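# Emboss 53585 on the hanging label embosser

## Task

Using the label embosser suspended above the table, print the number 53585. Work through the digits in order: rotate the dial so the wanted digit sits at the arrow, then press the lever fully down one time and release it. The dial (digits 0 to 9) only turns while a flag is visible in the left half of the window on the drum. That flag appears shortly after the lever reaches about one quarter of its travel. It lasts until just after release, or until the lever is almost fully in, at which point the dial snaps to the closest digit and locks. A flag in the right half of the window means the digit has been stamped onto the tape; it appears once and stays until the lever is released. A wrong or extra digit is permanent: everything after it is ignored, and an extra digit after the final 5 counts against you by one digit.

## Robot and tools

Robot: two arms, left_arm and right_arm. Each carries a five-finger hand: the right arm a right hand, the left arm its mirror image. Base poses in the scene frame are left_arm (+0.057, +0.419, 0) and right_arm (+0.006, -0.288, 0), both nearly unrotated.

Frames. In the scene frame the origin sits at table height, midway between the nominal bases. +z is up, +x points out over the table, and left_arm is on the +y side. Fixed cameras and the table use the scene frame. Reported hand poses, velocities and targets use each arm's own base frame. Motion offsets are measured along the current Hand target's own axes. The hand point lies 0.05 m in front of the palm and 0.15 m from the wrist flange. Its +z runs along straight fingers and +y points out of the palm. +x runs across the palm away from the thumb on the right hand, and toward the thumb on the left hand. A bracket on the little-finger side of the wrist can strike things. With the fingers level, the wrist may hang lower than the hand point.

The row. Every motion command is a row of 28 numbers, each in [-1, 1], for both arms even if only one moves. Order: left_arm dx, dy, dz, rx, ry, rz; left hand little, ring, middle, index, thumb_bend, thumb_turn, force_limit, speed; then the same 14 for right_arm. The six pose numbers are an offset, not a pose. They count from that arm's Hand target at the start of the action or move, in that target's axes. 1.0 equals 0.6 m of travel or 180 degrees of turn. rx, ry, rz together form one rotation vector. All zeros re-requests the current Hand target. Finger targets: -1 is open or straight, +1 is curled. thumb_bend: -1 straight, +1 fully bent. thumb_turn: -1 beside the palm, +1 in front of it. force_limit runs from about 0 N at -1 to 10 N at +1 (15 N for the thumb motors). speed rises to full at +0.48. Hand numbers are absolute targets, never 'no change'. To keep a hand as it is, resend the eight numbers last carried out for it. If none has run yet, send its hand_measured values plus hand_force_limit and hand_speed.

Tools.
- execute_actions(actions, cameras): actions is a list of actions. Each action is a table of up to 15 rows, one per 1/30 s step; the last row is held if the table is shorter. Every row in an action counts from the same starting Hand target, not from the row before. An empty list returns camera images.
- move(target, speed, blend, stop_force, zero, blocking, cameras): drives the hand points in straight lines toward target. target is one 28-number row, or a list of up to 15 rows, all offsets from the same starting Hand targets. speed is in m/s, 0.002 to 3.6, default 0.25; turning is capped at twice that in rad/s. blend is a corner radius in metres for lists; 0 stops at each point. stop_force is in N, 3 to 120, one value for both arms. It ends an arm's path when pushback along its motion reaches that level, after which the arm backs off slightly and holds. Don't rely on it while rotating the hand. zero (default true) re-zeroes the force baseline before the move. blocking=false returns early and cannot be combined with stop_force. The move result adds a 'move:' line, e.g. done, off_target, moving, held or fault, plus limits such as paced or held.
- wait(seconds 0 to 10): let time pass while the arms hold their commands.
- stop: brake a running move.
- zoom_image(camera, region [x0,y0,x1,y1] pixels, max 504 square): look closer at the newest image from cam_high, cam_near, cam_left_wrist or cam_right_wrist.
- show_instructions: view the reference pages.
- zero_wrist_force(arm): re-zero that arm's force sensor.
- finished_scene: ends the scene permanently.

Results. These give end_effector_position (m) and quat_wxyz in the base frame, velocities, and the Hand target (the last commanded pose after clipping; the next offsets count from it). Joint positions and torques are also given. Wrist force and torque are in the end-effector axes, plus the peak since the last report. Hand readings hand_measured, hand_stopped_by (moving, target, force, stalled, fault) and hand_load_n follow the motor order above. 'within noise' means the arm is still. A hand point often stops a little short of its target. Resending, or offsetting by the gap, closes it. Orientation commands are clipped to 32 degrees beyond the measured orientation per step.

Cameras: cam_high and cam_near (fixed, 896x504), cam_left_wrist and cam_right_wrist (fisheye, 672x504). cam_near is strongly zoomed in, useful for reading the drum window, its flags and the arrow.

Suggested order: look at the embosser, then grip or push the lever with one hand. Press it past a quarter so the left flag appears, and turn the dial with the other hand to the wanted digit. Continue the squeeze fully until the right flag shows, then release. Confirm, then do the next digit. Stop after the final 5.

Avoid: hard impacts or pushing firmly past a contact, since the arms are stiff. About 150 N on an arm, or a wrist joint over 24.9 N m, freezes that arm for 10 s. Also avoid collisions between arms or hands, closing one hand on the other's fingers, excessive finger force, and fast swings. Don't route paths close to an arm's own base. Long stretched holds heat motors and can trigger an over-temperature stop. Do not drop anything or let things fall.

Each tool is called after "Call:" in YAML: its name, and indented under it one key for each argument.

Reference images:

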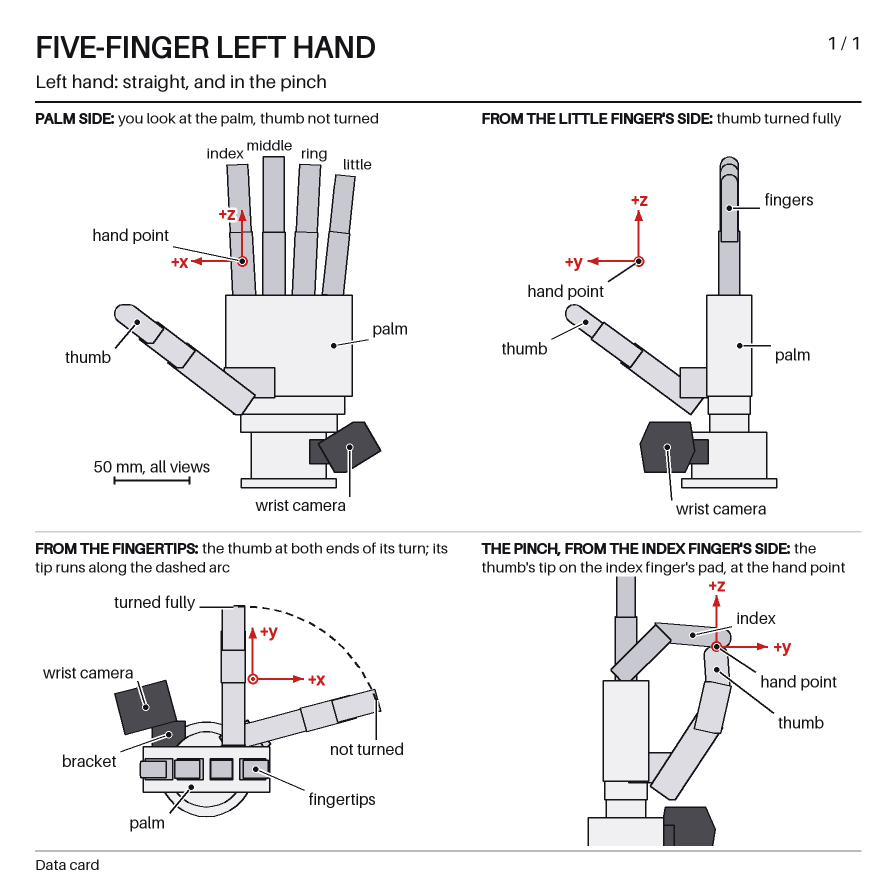

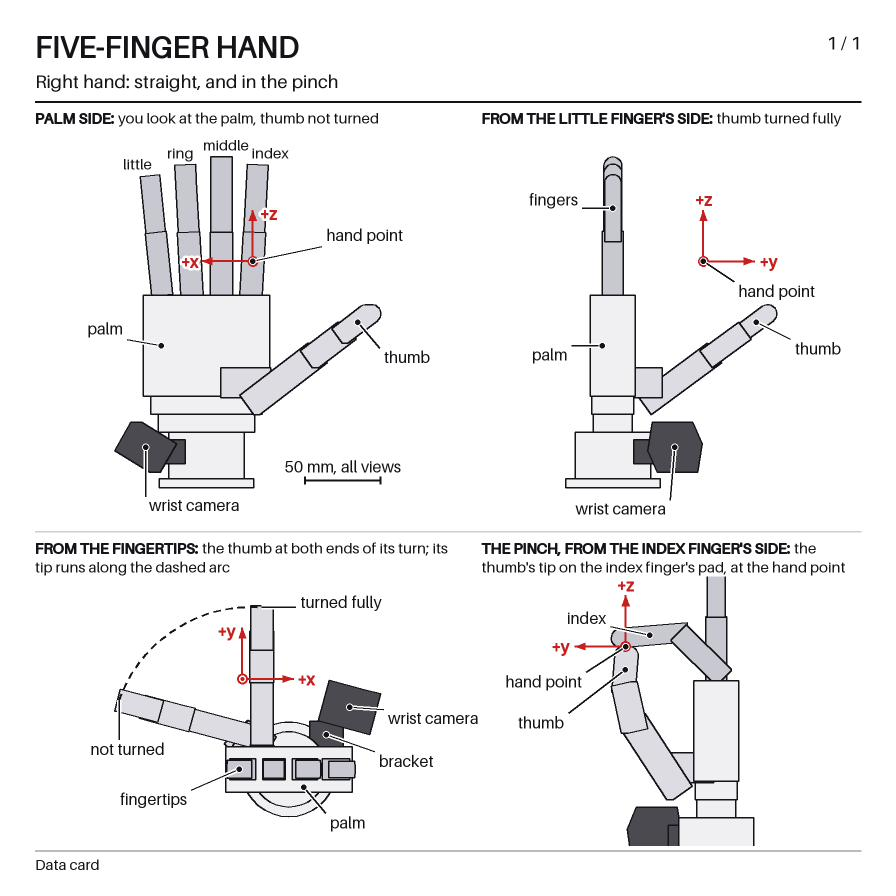

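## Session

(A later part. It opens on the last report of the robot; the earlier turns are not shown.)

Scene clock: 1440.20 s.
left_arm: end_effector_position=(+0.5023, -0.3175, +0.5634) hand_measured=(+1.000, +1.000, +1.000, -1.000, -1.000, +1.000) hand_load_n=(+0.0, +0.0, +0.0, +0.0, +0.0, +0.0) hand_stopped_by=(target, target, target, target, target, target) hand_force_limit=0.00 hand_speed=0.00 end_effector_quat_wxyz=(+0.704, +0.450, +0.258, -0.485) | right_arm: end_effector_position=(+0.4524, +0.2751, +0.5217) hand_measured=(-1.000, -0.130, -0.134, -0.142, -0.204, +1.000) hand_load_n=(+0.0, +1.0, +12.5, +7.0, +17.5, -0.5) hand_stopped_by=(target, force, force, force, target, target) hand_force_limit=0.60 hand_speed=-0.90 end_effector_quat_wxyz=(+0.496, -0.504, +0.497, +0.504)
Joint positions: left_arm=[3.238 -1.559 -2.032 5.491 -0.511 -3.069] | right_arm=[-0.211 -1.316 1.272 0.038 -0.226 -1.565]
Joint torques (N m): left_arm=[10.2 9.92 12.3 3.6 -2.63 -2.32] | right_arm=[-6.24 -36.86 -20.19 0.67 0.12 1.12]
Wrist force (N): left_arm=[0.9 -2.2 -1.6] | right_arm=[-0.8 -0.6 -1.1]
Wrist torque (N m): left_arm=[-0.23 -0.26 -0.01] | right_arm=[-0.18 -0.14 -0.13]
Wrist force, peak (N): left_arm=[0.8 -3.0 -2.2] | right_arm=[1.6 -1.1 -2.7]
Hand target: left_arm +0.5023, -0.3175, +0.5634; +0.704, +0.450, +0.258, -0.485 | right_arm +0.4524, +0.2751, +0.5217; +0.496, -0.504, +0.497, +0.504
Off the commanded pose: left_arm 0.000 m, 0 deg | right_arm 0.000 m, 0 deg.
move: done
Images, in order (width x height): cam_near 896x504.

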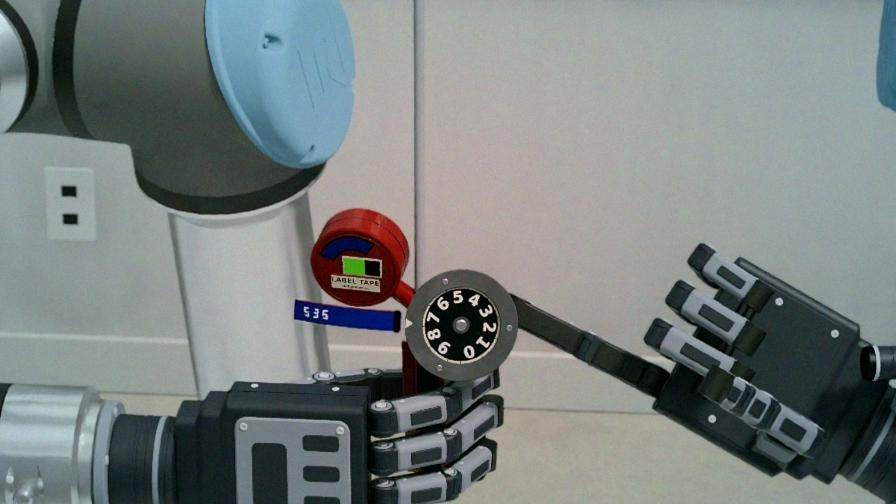

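Call:
move:
  target:
    - [-0.00788,0,-0.007,0,0,0,1,1,1,-1,-1,1,0,0, 0,0,0,0,0,0,-1,-0.04,-0.04,-0.04,-0.2,1,0.6,-0.9]
    - [-0.0312,0,-0.006,0,0,0,1,1,1,-1,-1,1,0,0, 0,0,0,0,0,0,-1,-0.04,-0.04,-0.04,-0.2,1,0.6,-0.9]
  speed: 0.06
  blend: 0.003
  cameras: []

Call:
execute_actions:
  actions:
    - [[0,0,0,0,0,0,1,1,1,-1,-1,1,0,0, 0,0,0,0,0,0,-1,-0.24,-0.24,-0.24,-0.2,1,0.6,-0.8]]
    - [[0,0,0,0,0,0,1,1,1,-1,-1,1,0,0, 0,0,0,0,0,0,-1,-0.24,-0.24,-0.24,-0.2,1,0.6,-0.8]]
  cameras: ["cam_near"]

Call:
zoom_image:
  camera: "cam_near"
  region: [330, 190, 600, 400]

Scene clock: 1451.43 s.
left_arm: end_effector_position=(+0.4952, -0.3060, +0.5766) hand_measured=(+1.000, +1.000, +1.000, -1.000, -1.000, +1.000) hand_load_n=(+0.0, +0.0, +0.0, -0.5, +0.0, +0.0) hand_stopped_by=(target, target, target, target, target, target) hand_force_limit=0.00 hand_speed=0.00 end_effector_quat_wxyz=(+0.704, +0.450, +0.258, -0.485) | right_arm: end_effector_position=(+0.4524, +0.2751, +0.5217) hand_measured=(-1.000, -0.130, -0.134, -0.142, -0.204, +1.000) hand_load_n=(+0.0, +1.0, +12.0, +7.5, +16.5, -0.5) hand_stopped_by=(target, force, force, force, target, target) hand_force_limit=0.60 hand_speed=-0.90 end_effector_quat_wxyz=(+0.496, -0.504, +0.497, +0.504)
Joint positions: left_arm=[3.266 -1.53 -2.035 5.511 -0.52 -3.122] | right_arm=[-0.211 -1.316 1.272 0.038 -0.226 -1.565]
Joint torques (N m): left_arm=[10.64 28.75 28.38 3.59 -2.93 -2.18] | right_arm=[-6.52 -36.71 -19.49 0.75 0.45 1.29]
Wrist force (N): left_arm=[1.4 -1.9 -1.1] | right_arm=[-1.5 0.0 -0.4]
Wrist torque (N m): left_arm=[-0.24 -0.19 0.03] | right_arm=[-0.18 -0.09 -0.17]
Wrist force, peak (N): left_arm=[1.3 -2.2 -2.0] | right_arm=[-2.0 0.0 -0.4]
Hand target: left_arm +0.4951, -0.3059, +0.5767; +0.704, +0.450, +0.258, -0.485 | right_arm +0.4524, +0.2751, +0.5217; +0.496, -0.504, +0.497, +0.504
Off the commanded pose: left_arm 0.000 m, 0 deg | right_arm 0.000 m, 0 deg.
move: done
No camera images: "cameras" was empty.

Scene clock: 1452.63 s.
left_arm: end_effector_position=(+0.4951, -0.3059, +0.5767) hand_measured=(+1.000, +1.000, +1.000, -1.000, -1.000, +1.000) hand_load_n=(+0.0, +0.0, +0.0, +0.0, +0.0, +0.5) hand_stopped_by=(target, target, target, target, target, target) hand_force_limit=0.00 hand_speed=0.00 end_effector_quat_wxyz=(+0.704, +0.450, +0.258, -0.485) | right_arm: end_effector_position=(+0.4524, +0.2751, +0.5217) hand_measured=(-1.000, -0.240, -0.240, -0.240, -0.200, +1.000) hand_load_n=(+0.0, +0.0, +0.0, +0.0, +0.0, +0.0) hand_stopped_by=(target, target, target, target, target, target) hand_force_limit=0.60 hand_speed=-0.80 end_effector_quat_wxyz=(+0.496, -0.504, +0.497, +0.504)
Joint positions: left_arm=[3.266 -1.53 -2.035 5.511 -0.52 -3.122] | right_arm=[-0.211 -1.316 1.272 0.038 -0.226 -1.565]
Joint torques (N m): left_arm=[10.6 29.37 27.38 3.32 -2.59 -2.54] | right_arm=[-6.24 -36.39 -19.34 0.63 0.31 1.18]
Wrist force (N): left_arm=[1.6 -2.1 -1.1] | right_arm=[-1.0 0.1 -0.5]
Wrist torque (N m): left_arm=[-0.27 -0.23 0.05] | right_arm=[-0.17 -0.10 -0.14]
Wrist force, peak (N): left_arm=[1.7 -2.2 -1.3] | right_arm=[-1.8 0.0 -0.5]
Hand target: left_arm +0.4951, -0.3059, +0.5767; +0.704, +0.450, +0.258, -0.485 | right_arm +0.4524, +0.2751, +0.5217; +0.496, -0.504, +0.497, +0.504
Off the commanded pose: left_arm 0.000 m, 0 deg | right_arm 0.000 m, 0 deg.
Images, in order (width x height): cam_near 896x504.

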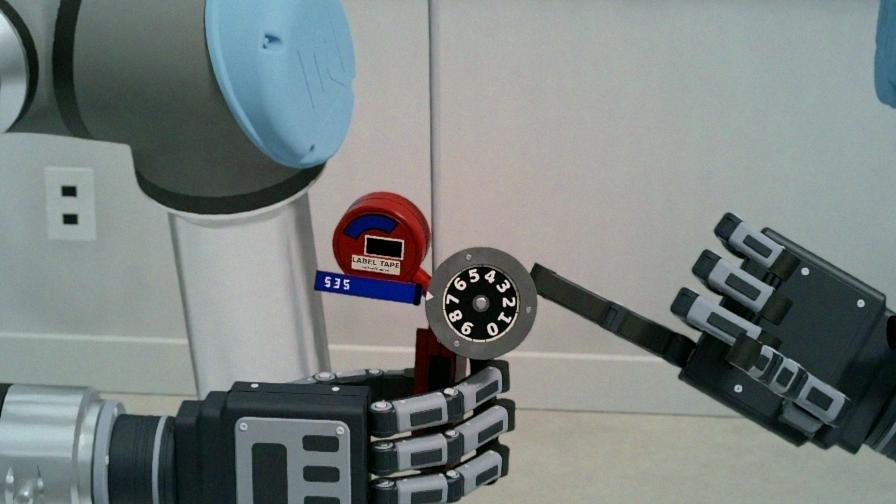

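Scaled by 1.867.

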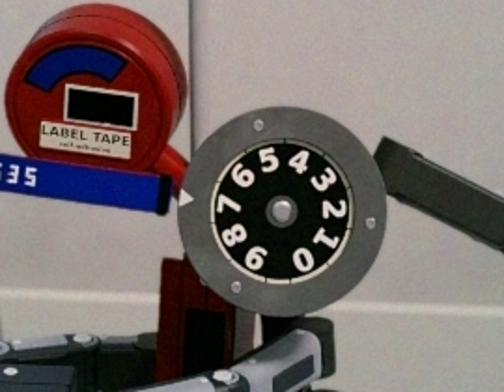

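Call:
execute_actions:
  actions:
    - [[0,0,0,0,0,0,1,1,1,-1,-1,1,0,0, 0,0,0,0,0,0,-1,-0.06,-0.06,-0.06,-0.2,1,0.6,-0.9]]
    - [[0,0,0,0,0,0,1,1,1,-1,-1,1,0,0, 0,0,0,0,0,0,-1,-0.06,-0.06,-0.06,-0.2,1,0.6,-0.9]]
    - [[0,0,0,0,0,0,1,1,1,-1,-1,1,0,0, 0,0,0,0,0,0,-1,-0.04,-0.04,-0.04,-0.2,1,0.6,-0.9]]
  cameras: ["cam_near"]

Call:
zoom_image:
  camera: "cam_near"
  region: [330, 190, 600, 400]

Scene clock: 1460.67 s.
left_arm: end_effector_position=(+0.4951, -0.3059, +0.5767) hand_measured=(+1.000, +1.000, +1.000, -1.000, -1.000, +1.000) hand_load_n=(+0.0, +0.0, +0.0, +0.0, +0.0, +0.0) hand_stopped_by=(target, target, target, target, target, target) hand_force_limit=0.00 hand_speed=0.00 end_effector_quat_wxyz=(+0.704, +0.450, +0.258, -0.485) | right_arm: end_effector_position=(+0.4524, +0.2751, +0.5217) hand_measured=(-1.000, -0.040, -0.142, -0.114, -0.202, +1.000) hand_load_n=(+0.0, +0.0, +8.0, +6.0, +8.5, +0.0) hand_stopped_by=(target, target, force, force, target, target) hand_force_limit=0.60 hand_speed=-0.90 end_effector_quat_wxyz=(+0.496, -0.504, +0.497, +0.504)
Joint positions: left_arm=[3.266 -1.53 -2.035 5.511 -0.52 -3.122] | right_arm=[-0.211 -1.316 1.272 0.038 -0.226 -1.565]
Joint torques (N m): left_arm=[10.54 29.21 27.8 1.16 -0.79 -2.4] | right_arm=[-6.51 -35.66 -20.01 0.8 0.53 1.14]
Wrist force (N): left_arm=[1.3 -2.4 -1.6] | right_arm=[-1.7 -0.3 -0.7]
Wrist torque (N m): left_arm=[-0.23 -0.23 0.04] | right_arm=[-0.16 -0.13 -0.11]
Wrist force, peak (N): left_arm=[1.6 -2.5 -1.6] | right_arm=[-2.3 -0.6 -0.6]
Hand target: left_arm +0.4951, -0.3059, +0.5767; +0.704, +0.450, +0.258, -0.485 | right_arm +0.4524, +0.2751, +0.5217; +0.496, -0.504, +0.497, +0.504
Off the commanded pose: left_arm 0.000 m, 0 deg | right_arm 0.000 m, 0 deg.
Images, in order (width x height): cam_near 896x504.

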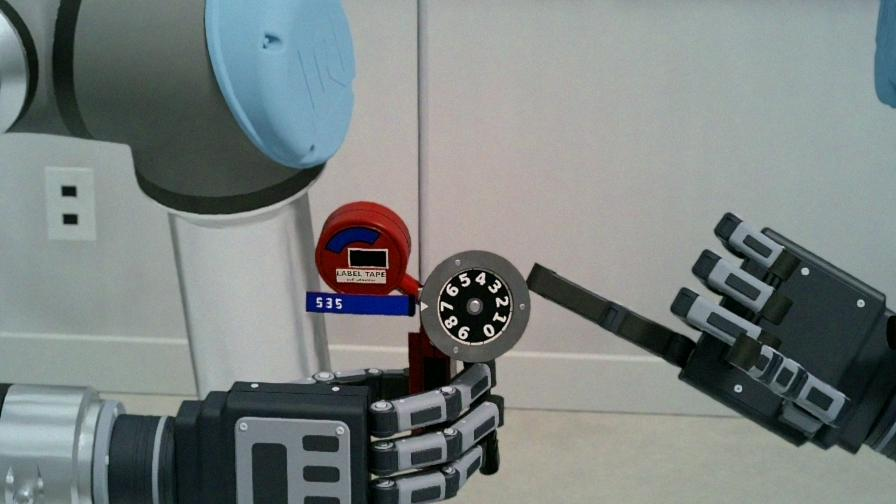

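Scaled by 1.867.

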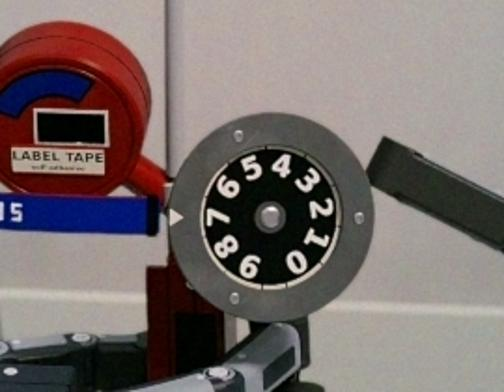

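Call:
execute_actions:
  actions:
    - [[0,0,0,0,0,0,1,1,1,-1,-1,1,0,0, 0,0,0,0,0,0,-1,-0.24,-0.24,-0.24,-0.2,1,0.6,-0.8]]
    - [[0,0,0,0,0,0,1,1,1,-1,-1,1,0,0, 0,0,0,0,0,0,-1,-0.24,-0.24,-0.24,-0.2,1,0.6,-0.8]]
  cameras: ["cam_near","cam_right_wrist"]

Call:
wait:
  seconds: 2
  cameras: ["cam_near"]

Call:
zoom_image:
  camera: "cam_near"
  region: [250, 190, 600, 504]

Scene clock: 1469.93 s.
left_arm: end_effector_position=(+0.4951, -0.3059, +0.5767) hand_measured=(+1.000, +1.000, +1.000, -1.000, -1.000, +1.000) hand_load_n=(+0.0, +0.5, +0.0, +0.0, +0.0, +0.0) hand_stopped_by=(target, target, target, target, target, target) hand_force_limit=0.00 hand_speed=0.00 end_effector_quat_wxyz=(+0.704, +0.450, +0.258, -0.485) | right_arm: end_effector_position=(+0.4524, +0.2751, +0.5217) hand_measured=(-1.000, -0.240, -0.240, -0.240, -0.200, +1.000) hand_load_n=(+0.0, +0.0, +0.0, +0.0, +0.0, -0.5) hand_stopped_by=(target, target, target, target, target, target) hand_force_limit=0.60 hand_speed=-0.80 end_effector_quat_wxyz=(+0.496, -0.504, +0.497, +0.504)
Joint positions: left_arm=[3.266 -1.53 -2.035 5.511 -0.52 -3.122] | right_arm=[-0.211 -1.316 1.272 0.038 -0.226 -1.565]
Joint torques (N m): left_arm=[10.12 22.58 26.85 1.27 -0.64 -2.05] | right_arm=[-7.11 -36.36 -20.15 0.85 0.38 1.17]
Wrist force (N): left_arm=[1.6 -2.1 -1.1] | right_arm=[-1.1 -0.1 -0.4]
Wrist torque (N m): left_arm=[-0.27 -0.24 0.05] | right_arm=[-0.19 -0.09 -0.14]
Wrist force, peak (N): left_arm=[1.6 -2.7 -1.6] | right_arm=[-2.1 -0.4 -0.9]
Hand target: left_arm +0.4951, -0.3059, +0.5767; +0.704, +0.450, +0.258, -0.485 | right_arm +0.4524, +0.2751, +0.5217; +0.496, -0.504, +0.497, +0.504
Off the commanded pose: left_arm 0.000 m, 0 deg | right_arm 0.000 m, 0 deg.
camera_calibration:
cam_right_wrist: T_world_to_cam=[[-0.963591, -0.0136524, -0.267032, 0.578924], [-0.216851, -0.544356, 0.810341, -0.176834], [-0.156424, 0.838743, 0.521576, -0.323042], [0, 0, 0, 1]] pos_world=[0.468967, 0.182592, 0.466378]
Images, in order (width x height): cam_near 896x504, cam_right_wrist 672x504.

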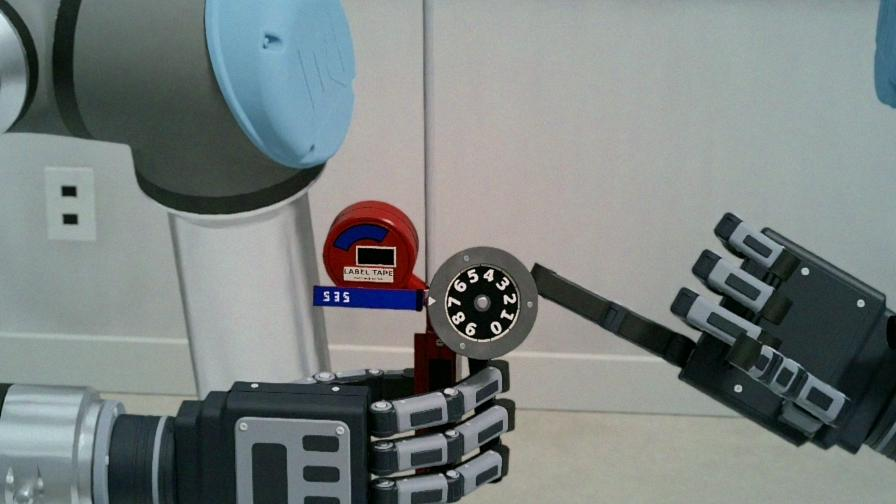

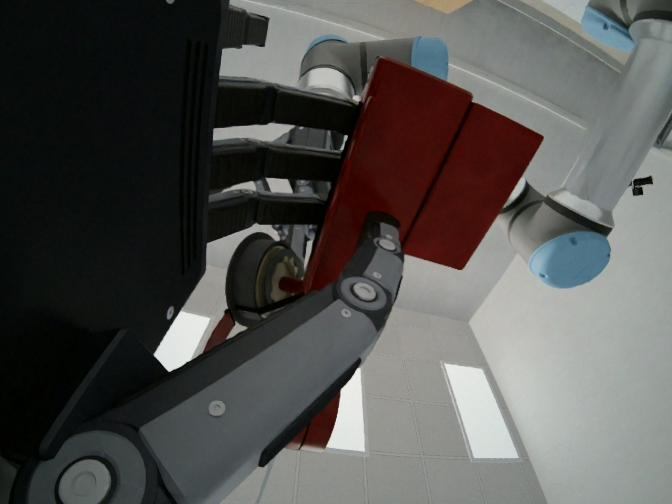

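Scene clock: 1471.93 s.
left_arm: end_effector_position=(+0.4951, -0.3059, +0.5767) hand_measured=(+1.000, +1.000, +1.000, -1.000, -1.000, +1.000) hand_load_n=(+0.0, +0.0, +0.0, +0.0, +0.0, +0.0) hand_stopped_by=(target, target, target, target, target, target) hand_force_limit=0.00 hand_speed=0.00 end_effector_quat_wxyz=(+0.704, +0.450, +0.258, -0.485) | right_arm: end_effector_position=(+0.4524, +0.2751, +0.5217) hand_measured=(-1.000, -0.240, -0.240, -0.240, -0.200, +1.000) hand_load_n=(+0.5, +0.0, +0.0, +0.0, +0.0, +0.0) hand_stopped_by=(target, target, target, target, target, target) hand_force_limit=0.60 hand_speed=-0.80 end_effector_quat_wxyz=(+0.496, -0.504, +0.497, +0.504)
Joint positions: left_arm=[3.266 -1.53 -2.035 5.511 -0.52 -3.122] | right_arm=[-0.211 -1.316 1.272 0.038 -0.226 -1.565]
Joint torques (N m): left_arm=[10.51 20.02 26.3 1.17 -0.79 -2.04] | right_arm=[-6.44 -35.5 -20.34 0.86 0.35 1.17]
Wrist force (N): left_arm=[1.5 -1.9 -1.0] | right_arm=[-1.0 0.1 -0.5]
Wrist torque (N m): left_arm=[-0.24 -0.22 0.04] | right_arm=[-0.17 -0.12 -0.12]
Wrist force, peak (N): left_arm=[1.5 -2.3 -1.5] | right_arm=[-1.4 0.0 -0.5]
Hand target: left_arm +0.4951, -0.3059, +0.5767; +0.704, +0.450, +0.258, -0.485 | right_arm +0.4524, +0.2751, +0.5217; +0.496, -0.504, +0.497, +0.504
Off the commanded pose: left_arm 0.000 m, 0 deg | right_arm 0.000 m, 0 deg.
wait: 2.00 s; at rest by 0.17 s
Images, in order (width x height): cam_near 896x504.

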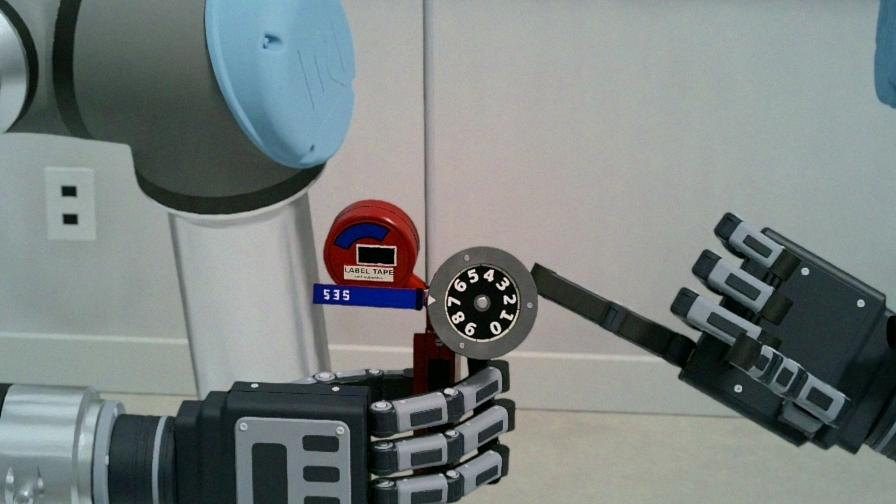

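Scaled by 1.440.

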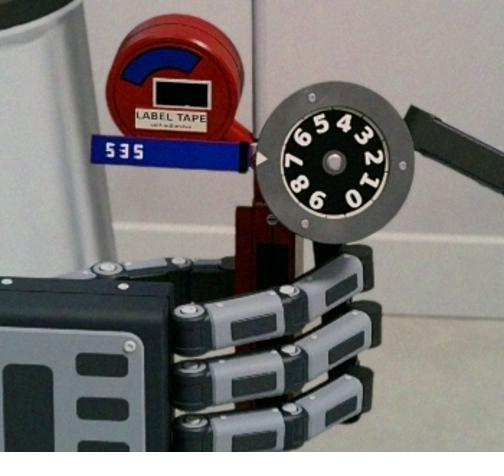

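Call:
execute_actions:
  actions:
    - [[0,0,0,0,0,0,1,1,1,-1,-1,1,0,0, 0,0,0,0,0,0,-1,-0.4,-0.4,-0.4,-0.2,1,0.6,-0.8]]
    - [[0,0,0,0,0,0,1,1,1,-1,-1,1,0,0, 0,0,0,0,0,0,-1,-0.4,-0.4,-0.4,-0.2,1,0.6,-0.8]]
    - [[0,0,0,0,0,0,1,1,1,-1,-1,1,0,0, 0,0,0,0,0,0,-1,-0.4,-0.4,-0.4,-0.2,1,0.6,-0.8]]
    - [[0,0,0,0,0,0,1,1,1,-1,-1,1,0,0, 0,0,0,0,0,0,-1,-0.4,-0.4,-0.4,-0.2,1,0.6,-0.8]]
  cameras: ["cam_near","cam_left_wrist","cam_right_wrist"]

Call:
zoom_image:
  camera: "cam_near"
  region: [250, 190, 600, 504]

Call:
zoom_image:
  camera: "cam_left_wrist"
  region: [340, 130, 520, 400]

Scene clock: 1488.13 s.
left_arm: end_effector_position=(+0.4951, -0.3059, +0.5767) hand_measured=(+1.000, +1.000, +1.000, -1.000, -1.000, +1.000) hand_load_n=(+0.0, +0.0, +0.0, +0.5, +0.0, +0.0) hand_stopped_by=(target, target, target, target, target, target) hand_force_limit=0.00 hand_speed=0.00 end_effector_quat_wxyz=(+0.704, +0.450, +0.258, -0.485) | right_arm: end_effector_position=(+0.4524, +0.2751, +0.5217) hand_measured=(-1.000, -0.400, -0.400, -0.400, -0.200, +1.000) hand_load_n=(+0.0, +0.0, +0.0, +0.0, +0.0, -0.5) hand_stopped_by=(target, target, target, target, target, target) hand_force_limit=0.60 hand_speed=-0.80 end_effector_quat_wxyz=(+0.496, -0.504, +0.497, +0.504)
Joint positions: left_arm=[3.266 -1.53 -2.035 5.511 -0.52 -3.122] | right_arm=[-0.211 -1.316 1.272 0.038 -0.226 -1.565]
Joint torques (N m): left_arm=[9.94 11.81 24.76 1.41 -0.86 -1.72] | right_arm=[-6.46 -35.35 -20.58 1.2 0.45 1.14]
Wrist force (N): left_arm=[1.6 -2.2 -1.1] | right_arm=[-0.7 -0.2 -0.5]
Wrist torque (N m): left_arm=[-0.28 -0.22 0.05] | right_arm=[-0.21 -0.14 -0.12]
Wrist force, peak (N): left_arm=[1.6 -2.3 -1.5] | right_arm=[-1.3 0.0 -0.5]
Hand target: left_arm +0.4951, -0.3059, +0.5767; +0.704, +0.450, +0.258, -0.485 | right_arm +0.4524, +0.2751, +0.5217; +0.496, -0.504, +0.497, +0.504
Off the commanded pose: left_arm 0.000 m, 0 deg | right_arm 0.000 m, 0 deg.
camera_calibration:
cam_left_wrist: T_world_to_cam=[[-0.808653, -0.264171, -0.525637, 0.62238], [0.5158, 0.111287, -0.84945, 0.266465], [0.282896, -0.958034, 0.0462667, -0.344469], [0, 0, 0, 1]] pos_world=[0.463295, -0.195252, 0.569432]
cam_right_wrist: T_world_to_cam=[[-0.963591, -0.0136524, -0.267032, 0.578924], [-0.216851, -0.544356, 0.810341, -0.176834], [-0.156424, 0.838743, 0.521576, -0.323042], [0, 0, 0, 1]] pos_world=[0.468967, 0.182592, 0.466378]
Images, in order (width x height): cam_near 896x504, cam_left_wrist 672x504, cam_right_wrist 672x504.

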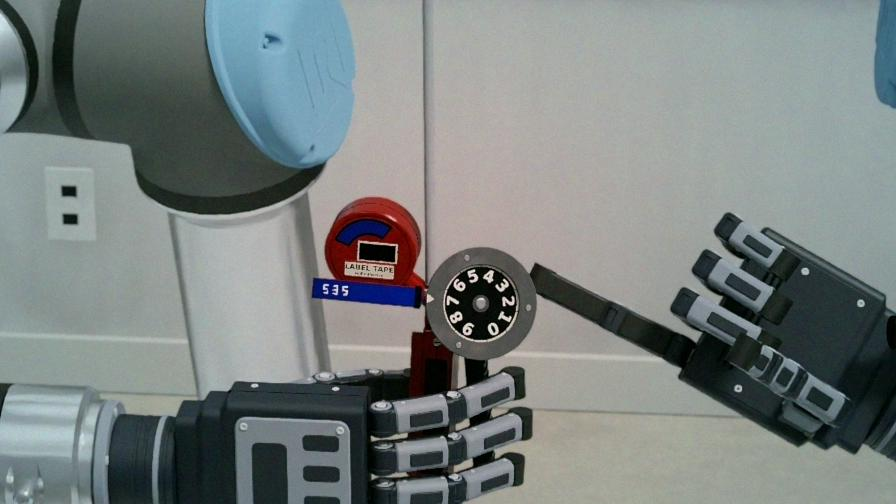

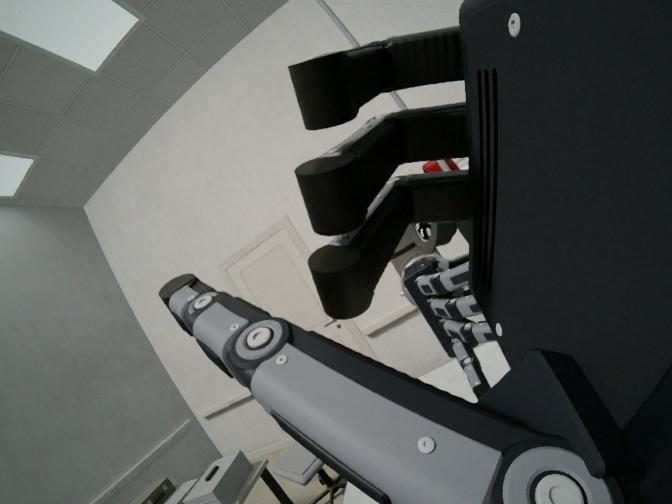

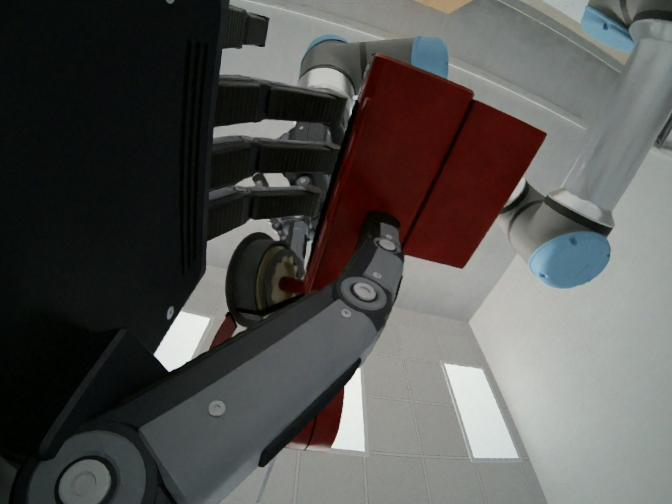

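Scaled by 1.440.

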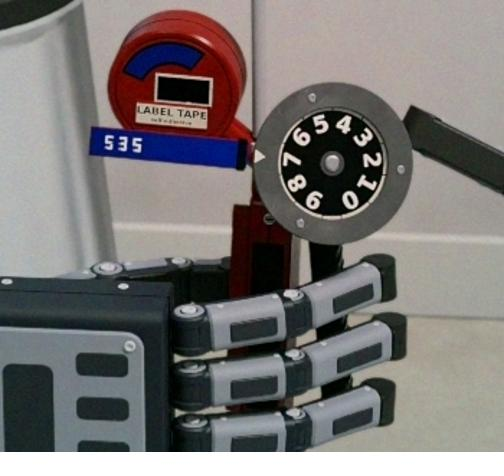

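Scaled by 1.867 from the camera's 672x504 image, which has a finer 960x720 frame.

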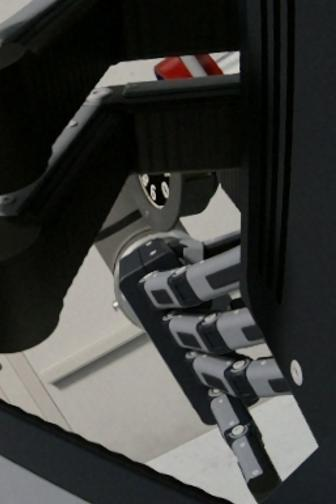

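Call:
execute_actions:
  actions:
    - [[0,0,0,0,0,0,1,1,1,-1,-1,1,0,0, 0,0,0,0,0,0,-1,-0.24,-0.24,-0.24,-0.2,1,0.2,-0.8]]
    - [[0,0,0,0,0,0,1,1,1,-1,-1,1,0,0, 0,0,0,0,0,0,-1,-0.12,-0.12,-0.12,-0.2,1,-0.4,-0.92]]
    - [[0,0,0,0,0,0,1,1,1,-1,-1,1,0,0, 0,0,0,0,0,0,-1,-0.12,-0.12,-0.12,-0.2,1,-0.4,-0.92]]
  cameras: ["cam_near"]

Call:
zoom_image:
  camera: "cam_near"
  region: [250, 190, 600, 504]

Scene clock: 1494.80 s.
left_arm: end_effector_position=(+0.4951, -0.3059, +0.5767) hand_measured=(+1.000, +1.000, +1.000, -1.000, -1.000, +1.000) hand_load_n=(+0.0, +0.0, +0.0, +0.0, +0.0, +0.5) hand_stopped_by=(target, target, target, target, target, target) hand_force_limit=0.00 hand_speed=0.00 end_effector_quat_wxyz=(+0.704, +0.450, +0.258, -0.485) | right_arm: end_effector_position=(+0.4524, +0.2751, +0.5217) hand_measured=(-1.000, -0.190, -0.196, -0.182, -0.202, +1.000) hand_load_n=(+0.0, +5.5, +1.0, +4.0, +6.5, +2.5) hand_stopped_by=(target, force, force, force, target, target) hand_force_limit=-0.40 hand_speed=-0.92 end_effector_quat_wxyz=(+0.496, -0.504, +0.497, +0.504)
Joint positions: left_arm=[3.266 -1.53 -2.035 5.511 -0.52 -3.122] | right_arm=[-0.211 -1.316 1.272 0.038 -0.226 -1.565]
Joint torques (N m): left_arm=[10.26 11.14 24.7 1.48 -0.63 -1.59] | right_arm=[-6.65 -34.43 -21.32 1.21 0.46 1.16]
Wrist force (N): left_arm=[1.6 -2.0 -1.1] | right_arm=[-1.5 0.2 -0.4]
Wrist torque (N m): left_arm=[-0.26 -0.22 0.04] | right_arm=[-0.15 -0.10 -0.13]
Wrist force, peak (N): left_arm=[1.8 -2.1 -1.5] | right_arm=[-2.0 0.0 -0.7]
Hand target: left_arm +0.4951, -0.3059, +0.5767; +0.704, +0.450, +0.258, -0.485 | right_arm +0.4524, +0.2751, +0.5217; +0.496, -0.504, +0.497, +0.504
Off the commanded pose: left_arm 0.000 m, 0 deg | right_arm 0.000 m, 0 deg.
Images, in order (width x height): cam_near 896x504.

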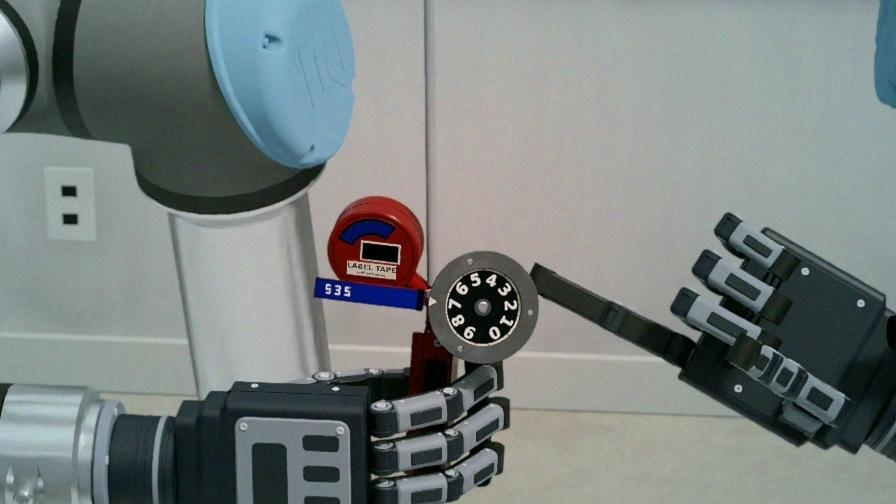

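Scaled by 1.440.

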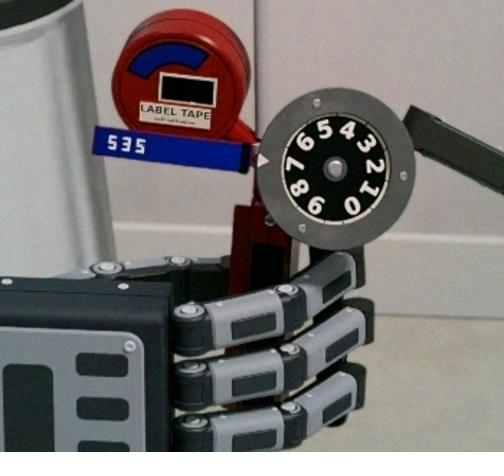

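Call:
execute_actions:
  actions:
    - [[0,0,0,0,0,0,1,1,1,-1,-1,1,0,0, 0,0,0,0,0,0,-1,-0.1,-0.1,-0.1,-0.2,1,0.2,-0.92]]
    - [[0,0,0,0,0,0,1,1,1,-1,-1,1,0,0, 0,0,0,0,0,0,-1,-0.08,-0.08,-0.08,-0.2,1,0.3,-0.92]]
    - [[0,0,0,0,0,0,1,1,1,-1,-1,1,0,0, 0,0,0,0,0,0,-1,-0.06,-0.06,-0.06,-0.2,1,0.6,-0.92]]
  cameras: ["cam_near"]

Call:
zoom_image:
  camera: "cam_near"
  region: [250, 190, 600, 504]

Scene clock: 1501.13 s.
left_arm: end_effector_position=(+0.4951, -0.3059, +0.5767) hand_measured=(+1.000, +1.000, +1.000, -1.000, -1.000, +1.000) hand_load_n=(+0.0, +0.0, +0.0, +0.0, +0.0, +0.5) hand_stopped_by=(target, target, target, target, target, target) hand_force_limit=0.00 hand_speed=0.00 end_effector_quat_wxyz=(+0.704, +0.450, +0.258, -0.485) | right_arm: end_effector_position=(+0.4524, +0.2751, +0.5217) hand_measured=(-1.000, -0.126, -0.142, -0.150, -0.202, +1.000) hand_load_n=(+0.0, +8.5, +7.0, +4.0, +13.5, +3.5) hand_stopped_by=(target, force, force, force, target, target) hand_force_limit=0.60 hand_speed=-0.92 end_effector_quat_wxyz=(+0.496, -0.504, +0.497, +0.504)
Joint positions: left_arm=[3.266 -1.53 -2.035 5.511 -0.52 -3.122] | right_arm=[-0.211 -1.316 1.272 0.038 -0.226 -1.565]
Joint torques (N m): left_arm=[10.46 10.94 23.59 1.42 -0.61 -1.42] | right_arm=[-6.67 -34.03 -21.13 1.38 0.64 1.08]
Wrist force (N): left_arm=[1.5 -2.8 -1.2] | right_arm=[-2.1 -0.7 -0.6]
Wrist torque (N m): left_arm=[-0.24 -0.24 0.04] | right_arm=[-0.17 -0.14 -0.11]
Wrist force, peak (N): left_arm=[1.8 -3.0 -1.6] | right_arm=[-2.4 -0.8 -0.8]
Hand target: left_arm +0.4951, -0.3059, +0.5767; +0.704, +0.450, +0.258, -0.485 | right_arm +0.4524, +0.2751, +0.5217; +0.496, -0.504, +0.497, +0.504
Off the commanded pose: left_arm 0.000 m, 0 deg | right_arm 0.000 m, 0 deg.
Images, in order (width x height): cam_near 896x504.

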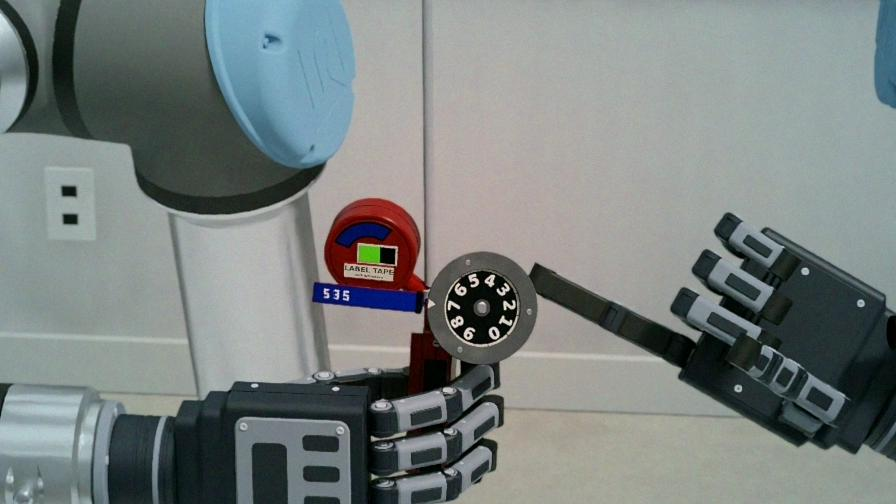

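Scaled by 1.440.

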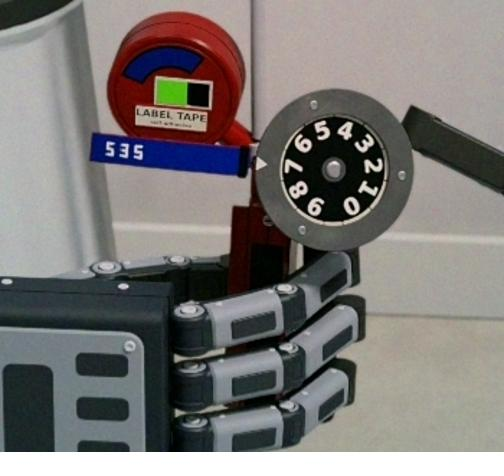

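Call:
move:
  target:
    - [-0.00855,-0.0017,0.01418,0,0,0,1,1,1,-1,-1,1,0,0, 0,0,0,0,0,0,-1,-0.06,-0.06,-0.06,-0.2,1,0.6,-0.92]
    - [0.00522,-0.0017,0.01738,0,0,0,1,1,1,-1,-1,1,0,0, 0,0,0,0,0,0,-1,-0.06,-0.06,-0.06,-0.2,1,0.6,-0.92]
    - [0.00718,-0.0017,0.0101,0,0,0,1,1,1,-1,-1,1,0,0, 0,0,0,0,0,0,-1,-0.06,-0.06,-0.06,-0.2,1,0.6,-0.92]
    - [0.01088,-0.0017,0.00333,0,0,0,1,1,1,-1,-1,1,0,0, 0,0,0,0,0,0,-1,-0.06,-0.06,-0.06,-0.2,1,0.6,-0.92]
    - [0.01607,-0.0017,-0.00217,0,0,0,1,1,1,-1,-1,1,0,0, 0,0,0,0,0,0,-1,-0.06,-0.06,-0.06,-0.2,1,0.6,-0.92]
    - [0.01915,-0.0017,-0.00452,0,0,0,1,1,1,-1,-1,1,0,0, 0,0,0,0,0,0,-1,-0.06,-0.06,-0.06,-0.2,1,0.6,-0.92]
  speed: [0.05,0.03,0.025,0.025,0.025,0.025]
  stop_force: 18
  blend: [0.001,0.0005,0.001,0.001,0.001,0]
  cameras: ["cam_near"]

Call:
zoom_image:
  camera: "cam_near"
  region: [330, 190, 600, 400]

Scene clock: 1523.07 s.
left_arm: end_effector_position=(+0.4990, -0.3088, +0.5659) hand_measured=(+1.000, +1.000, +1.000, -1.000, -1.000, +1.000) hand_load_n=(+0.0, +0.0, +0.0, +0.0, +0.0, +0.0) hand_stopped_by=(target, target, target, target, target, target) hand_force_limit=0.00 hand_speed=0.00 end_effector_quat_wxyz=(+0.704, +0.450, +0.258, -0.485) | right_arm: end_effector_position=(+0.4524, +0.2751, +0.5217) hand_measured=(-1.000, -0.126, -0.142, -0.150, -0.204, +1.000) hand_load_n=(+0.0, +7.0, +7.5, +5.0, +13.5, +2.5) hand_stopped_by=(target, force, force, force, target, target) hand_force_limit=0.60 hand_speed=-0.92 end_effector_quat_wxyz=(+0.496, -0.504, +0.497, +0.504)
Joint positions: left_arm=[3.259 -1.55 -2.043 5.527 -0.517 -3.108] | right_arm=[-0.211 -1.316 1.272 0.038 -0.226 -1.565]
Joint torques (N m): left_arm=[10.33 9.19 11.99 3.51 -2.84 -2.26] | right_arm=[-7.47 -34.06 -21.06 1.46 0.58 1.03]
Wrist force (N): left_arm=[1.0 -2.0 -1.4] | right_arm=[-1.6 -0.2 -0.7]
Wrist torque (N m): left_arm=[-0.23 -0.21 0.02] | right_arm=[-0.19 -0.14 -0.12]
Wrist force, peak (N): left_arm=[2.2 -2.9 -2.0] | right_arm=[2.5 0.8 -4.1]
Hand target: left_arm +0.4990, -0.3088, +0.5659; +0.704, +0.450, +0.258, -0.485 | right_arm +0.4524, +0.2751, +0.5217; +0.496, -0.504, +0.497, +0.504
Off the commanded pose: left_arm 0.000 m, 0 deg | right_arm 0.000 m, 0 deg.
move: done
Images, in order (width x height): cam_near 896x504.

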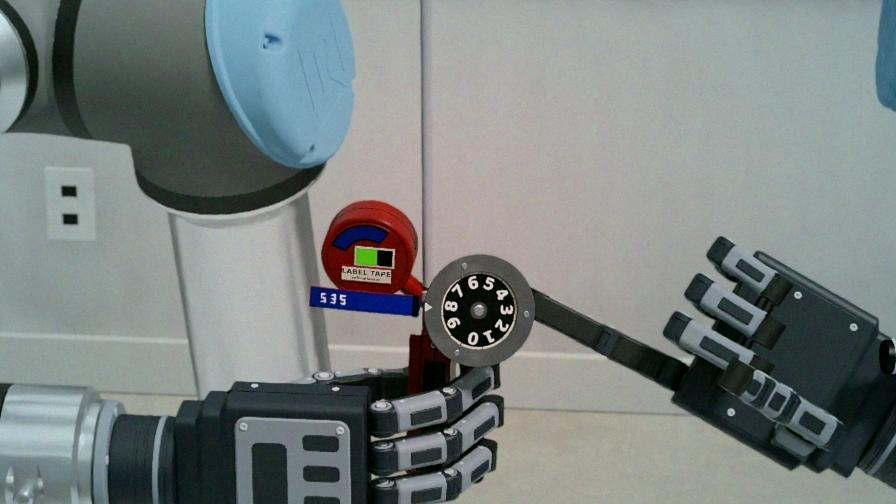

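Scaled by 1.867.

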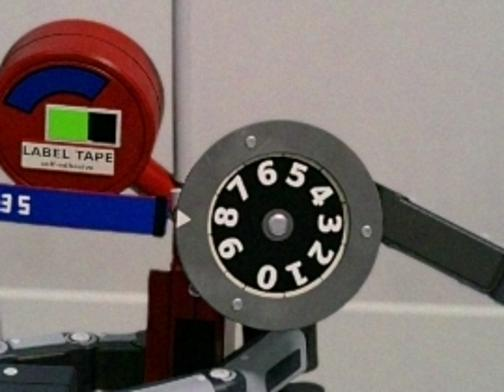

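Call:
move:
  target: [-0.0067,0,-0.0115,0,0,0,1,1,1,-1,-1,1,0,0, 0,0,0,0,0,0,-1,-0.06,-0.06,-0.06,-0.2,1,0.6,-0.92]
  speed: 0.05
  cameras: ["cam_near"]

Call:
zoom_image:
  camera: "cam_near"
  region: [330, 190, 600, 400]

Scene clock: 1529.77 s.
left_arm: end_effector_position=(+0.4978, -0.3010, +0.5660) hand_measured=(+1.000, +1.000, +1.000, -1.000, -1.000, +1.000) hand_load_n=(+0.0, +0.0, +0.0, +0.0, +0.0, +0.0) hand_stopped_by=(target, target, target, target, target, target) hand_force_limit=0.00 hand_speed=0.00 end_effector_quat_wxyz=(+0.704, +0.450, +0.258, -0.485) | right_arm: end_effector_position=(+0.4524, +0.2751, +0.5217) hand_measured=(-1.000, -0.126, -0.142, -0.150, -0.204, +1.000) hand_load_n=(+0.0, +7.0, +8.0, +5.0, +13.0, +2.5) hand_stopped_by=(target, force, force, force, target, target) hand_force_limit=0.60 hand_speed=-0.92 end_effector_quat_wxyz=(+0.496, -0.504, +0.497, +0.504)
Joint positions: left_arm=[3.277 -1.55 -2.051 5.564 -0.524 -3.142] | right_arm=[-0.211 -1.316 1.272 0.038 -0.226 -1.565]
Joint torques (N m): left_arm=[9.83 19.98 12.61 3.58 -2.83 -2.18] | right_arm=[-7.3 -34.9 -20.94 1.5 0.63 1.08]
Wrist force (N): left_arm=[1.7 -2.0 -1.4] | right_arm=[-1.5 -0.1 -0.5]
Wrist torque (N m): left_arm=[-0.23 -0.25 0.05] | right_arm=[-0.18 -0.10 -0.14]
Wrist force, peak (N): left_arm=[1.7 -2.3 -1.4] | right_arm=[-2.0 0.1 -0.4]
Hand target: left_arm +0.4979, -0.3009, +0.5659; +0.704, +0.450, +0.258, -0.485 | right_arm +0.4524, +0.2751, +0.5217; +0.496, -0.504, +0.497, +0.504
Off the commanded pose: left_arm 0.000 m, 0 deg | right_arm 0.000 m, 0 deg.
move: done
Images, in order (width x height): cam_near 896x504.

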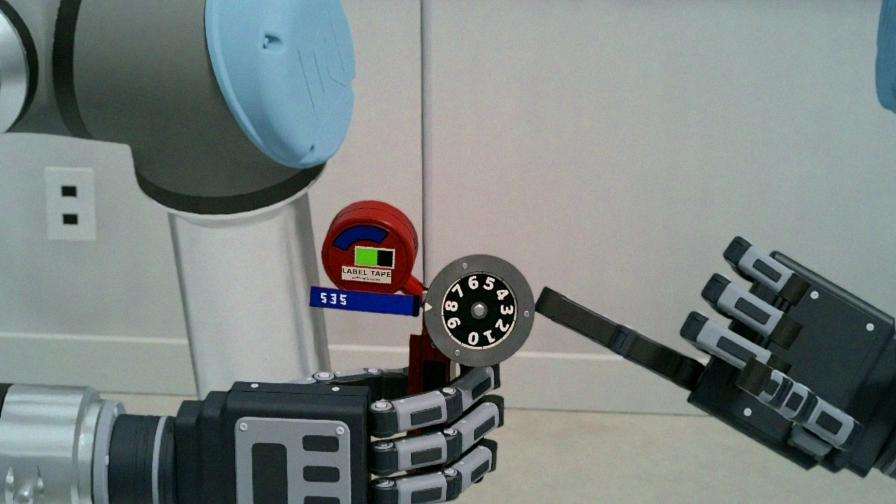

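Scaled by 1.867.

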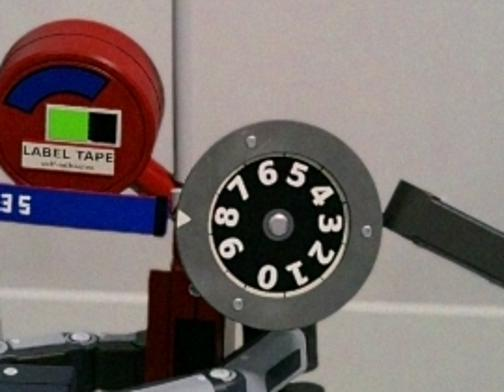

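Call:
execute_actions:
  actions:
    - [[0,0,0,0,0,0,1,1,1,-1,-1,1,0,0, 0,0,0,0,0,0,-1,0.1,0.1,0.1,-0.2,1,1.0,-0.85]]
    - [[0,0,0,0,0,0,1,1,1,-1,-1,1,0,0, 0,0,0,0,0,0,-1,0.13,0.13,0.13,-0.2,1,1.0,-0.85]]
    - [[0,0,0,0,0,0,1,1,1,-1,-1,1,0,0, 0,0,0,0,0,0,-1,0.16,0.16,0.16,-0.2,1,1.0,-0.85]]
    - [[0,0,0,0,0,0,1,1,1,-1,-1,1,0,0, 0,0,0,0,0,0,-1,0.19,0.19,0.19,-0.2,1,1.0,-0.8]]
    - [[0,0,0,0,0,0,1,1,1,-1,-1,1,0,0, 0,0,0,0,0,0,-1,0.22,0.22,0.22,-0.2,1,1.0,-0.75]]
    - [[0,0,0,0,0,0,1,1,1,-1,-1,1,0,0, 0,0,0,0,0,0,-1,0.25,0.25,0.25,-0.2,1,1.0,-0.75]]
  cameras: ["cam_near"]

Call:
zoom_image:
  camera: "cam_near"
  region: [290, 190, 560, 400]

Scene clock: 1540.40 s.
left_arm: end_effector_position=(+0.4979, -0.3009, +0.5659) hand_measured=(+1.000, +1.000, +1.000, -1.000, -1.000, +1.000) hand_load_n=(+0.0, +0.0, +0.0, +0.0, +0.0, +0.0) hand_stopped_by=(target, target, target, target, target, target) hand_force_limit=0.00 hand_speed=0.00 end_effector_quat_wxyz=(+0.704, +0.450, +0.258, -0.485) | right_arm: end_effector_position=(+0.4524, +0.2751, +0.5217) hand_measured=(-1.000, -0.044, -0.082, -0.096, -0.204, +1.000) hand_load_n=(+0.0, +14.5, +10.0, +12.5, +24.0, +3.5) hand_stopped_by=(target, force, force, force, target, target) hand_force_limit=1.00 hand_speed=-0.75 end_effector_quat_wxyz=(+0.496, -0.504, +0.497, +0.504)
Joint positions: left_arm=[3.277 -1.55 -2.051 5.564 -0.524 -3.142] | right_arm=[-0.211 -1.316 1.272 0.038 -0.226 -1.565]
Joint torques (N m): left_arm=[10.92 8.98 19.29 3.6 -2.87 -2.34] | right_arm=[-7.8 -32.99 -21.9 1.54 0.66 1.03]
Wrist force (N): left_arm=[1.6 -1.9 -1.2] | right_arm=[-1.9 0.0 -0.7]
Wrist torque (N m): left_arm=[-0.23 -0.24 0.04] | right_arm=[-0.17 -0.11 -0.14]
Wrist force, peak (N): left_arm=[1.8 -2.2 -1.4] | right_arm=[-2.1 0.2 -0.4]
Hand target: left_arm +0.4979, -0.3009, +0.5659; +0.704, +0.450, +0.258, -0.485 | right_arm +0.4524, +0.2751, +0.5217; +0.496, -0.504, +0.497, +0.504
Off the commanded pose: left_arm 0.000 m, 0 deg | right_arm 0.000 m, 0 deg.
Images, in order (width x height): cam_near 896x504.

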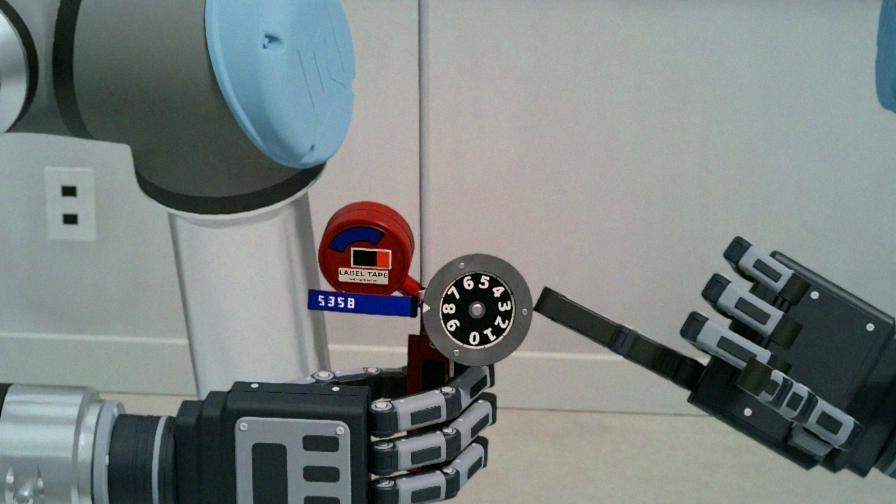

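Scaled by 1.867.

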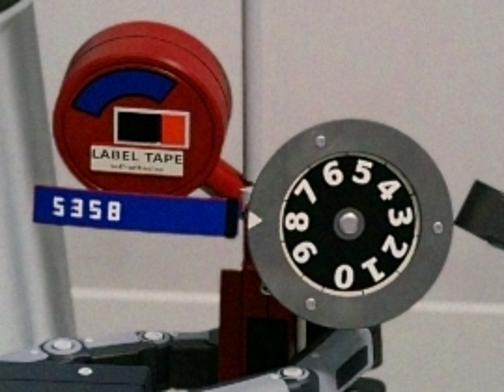

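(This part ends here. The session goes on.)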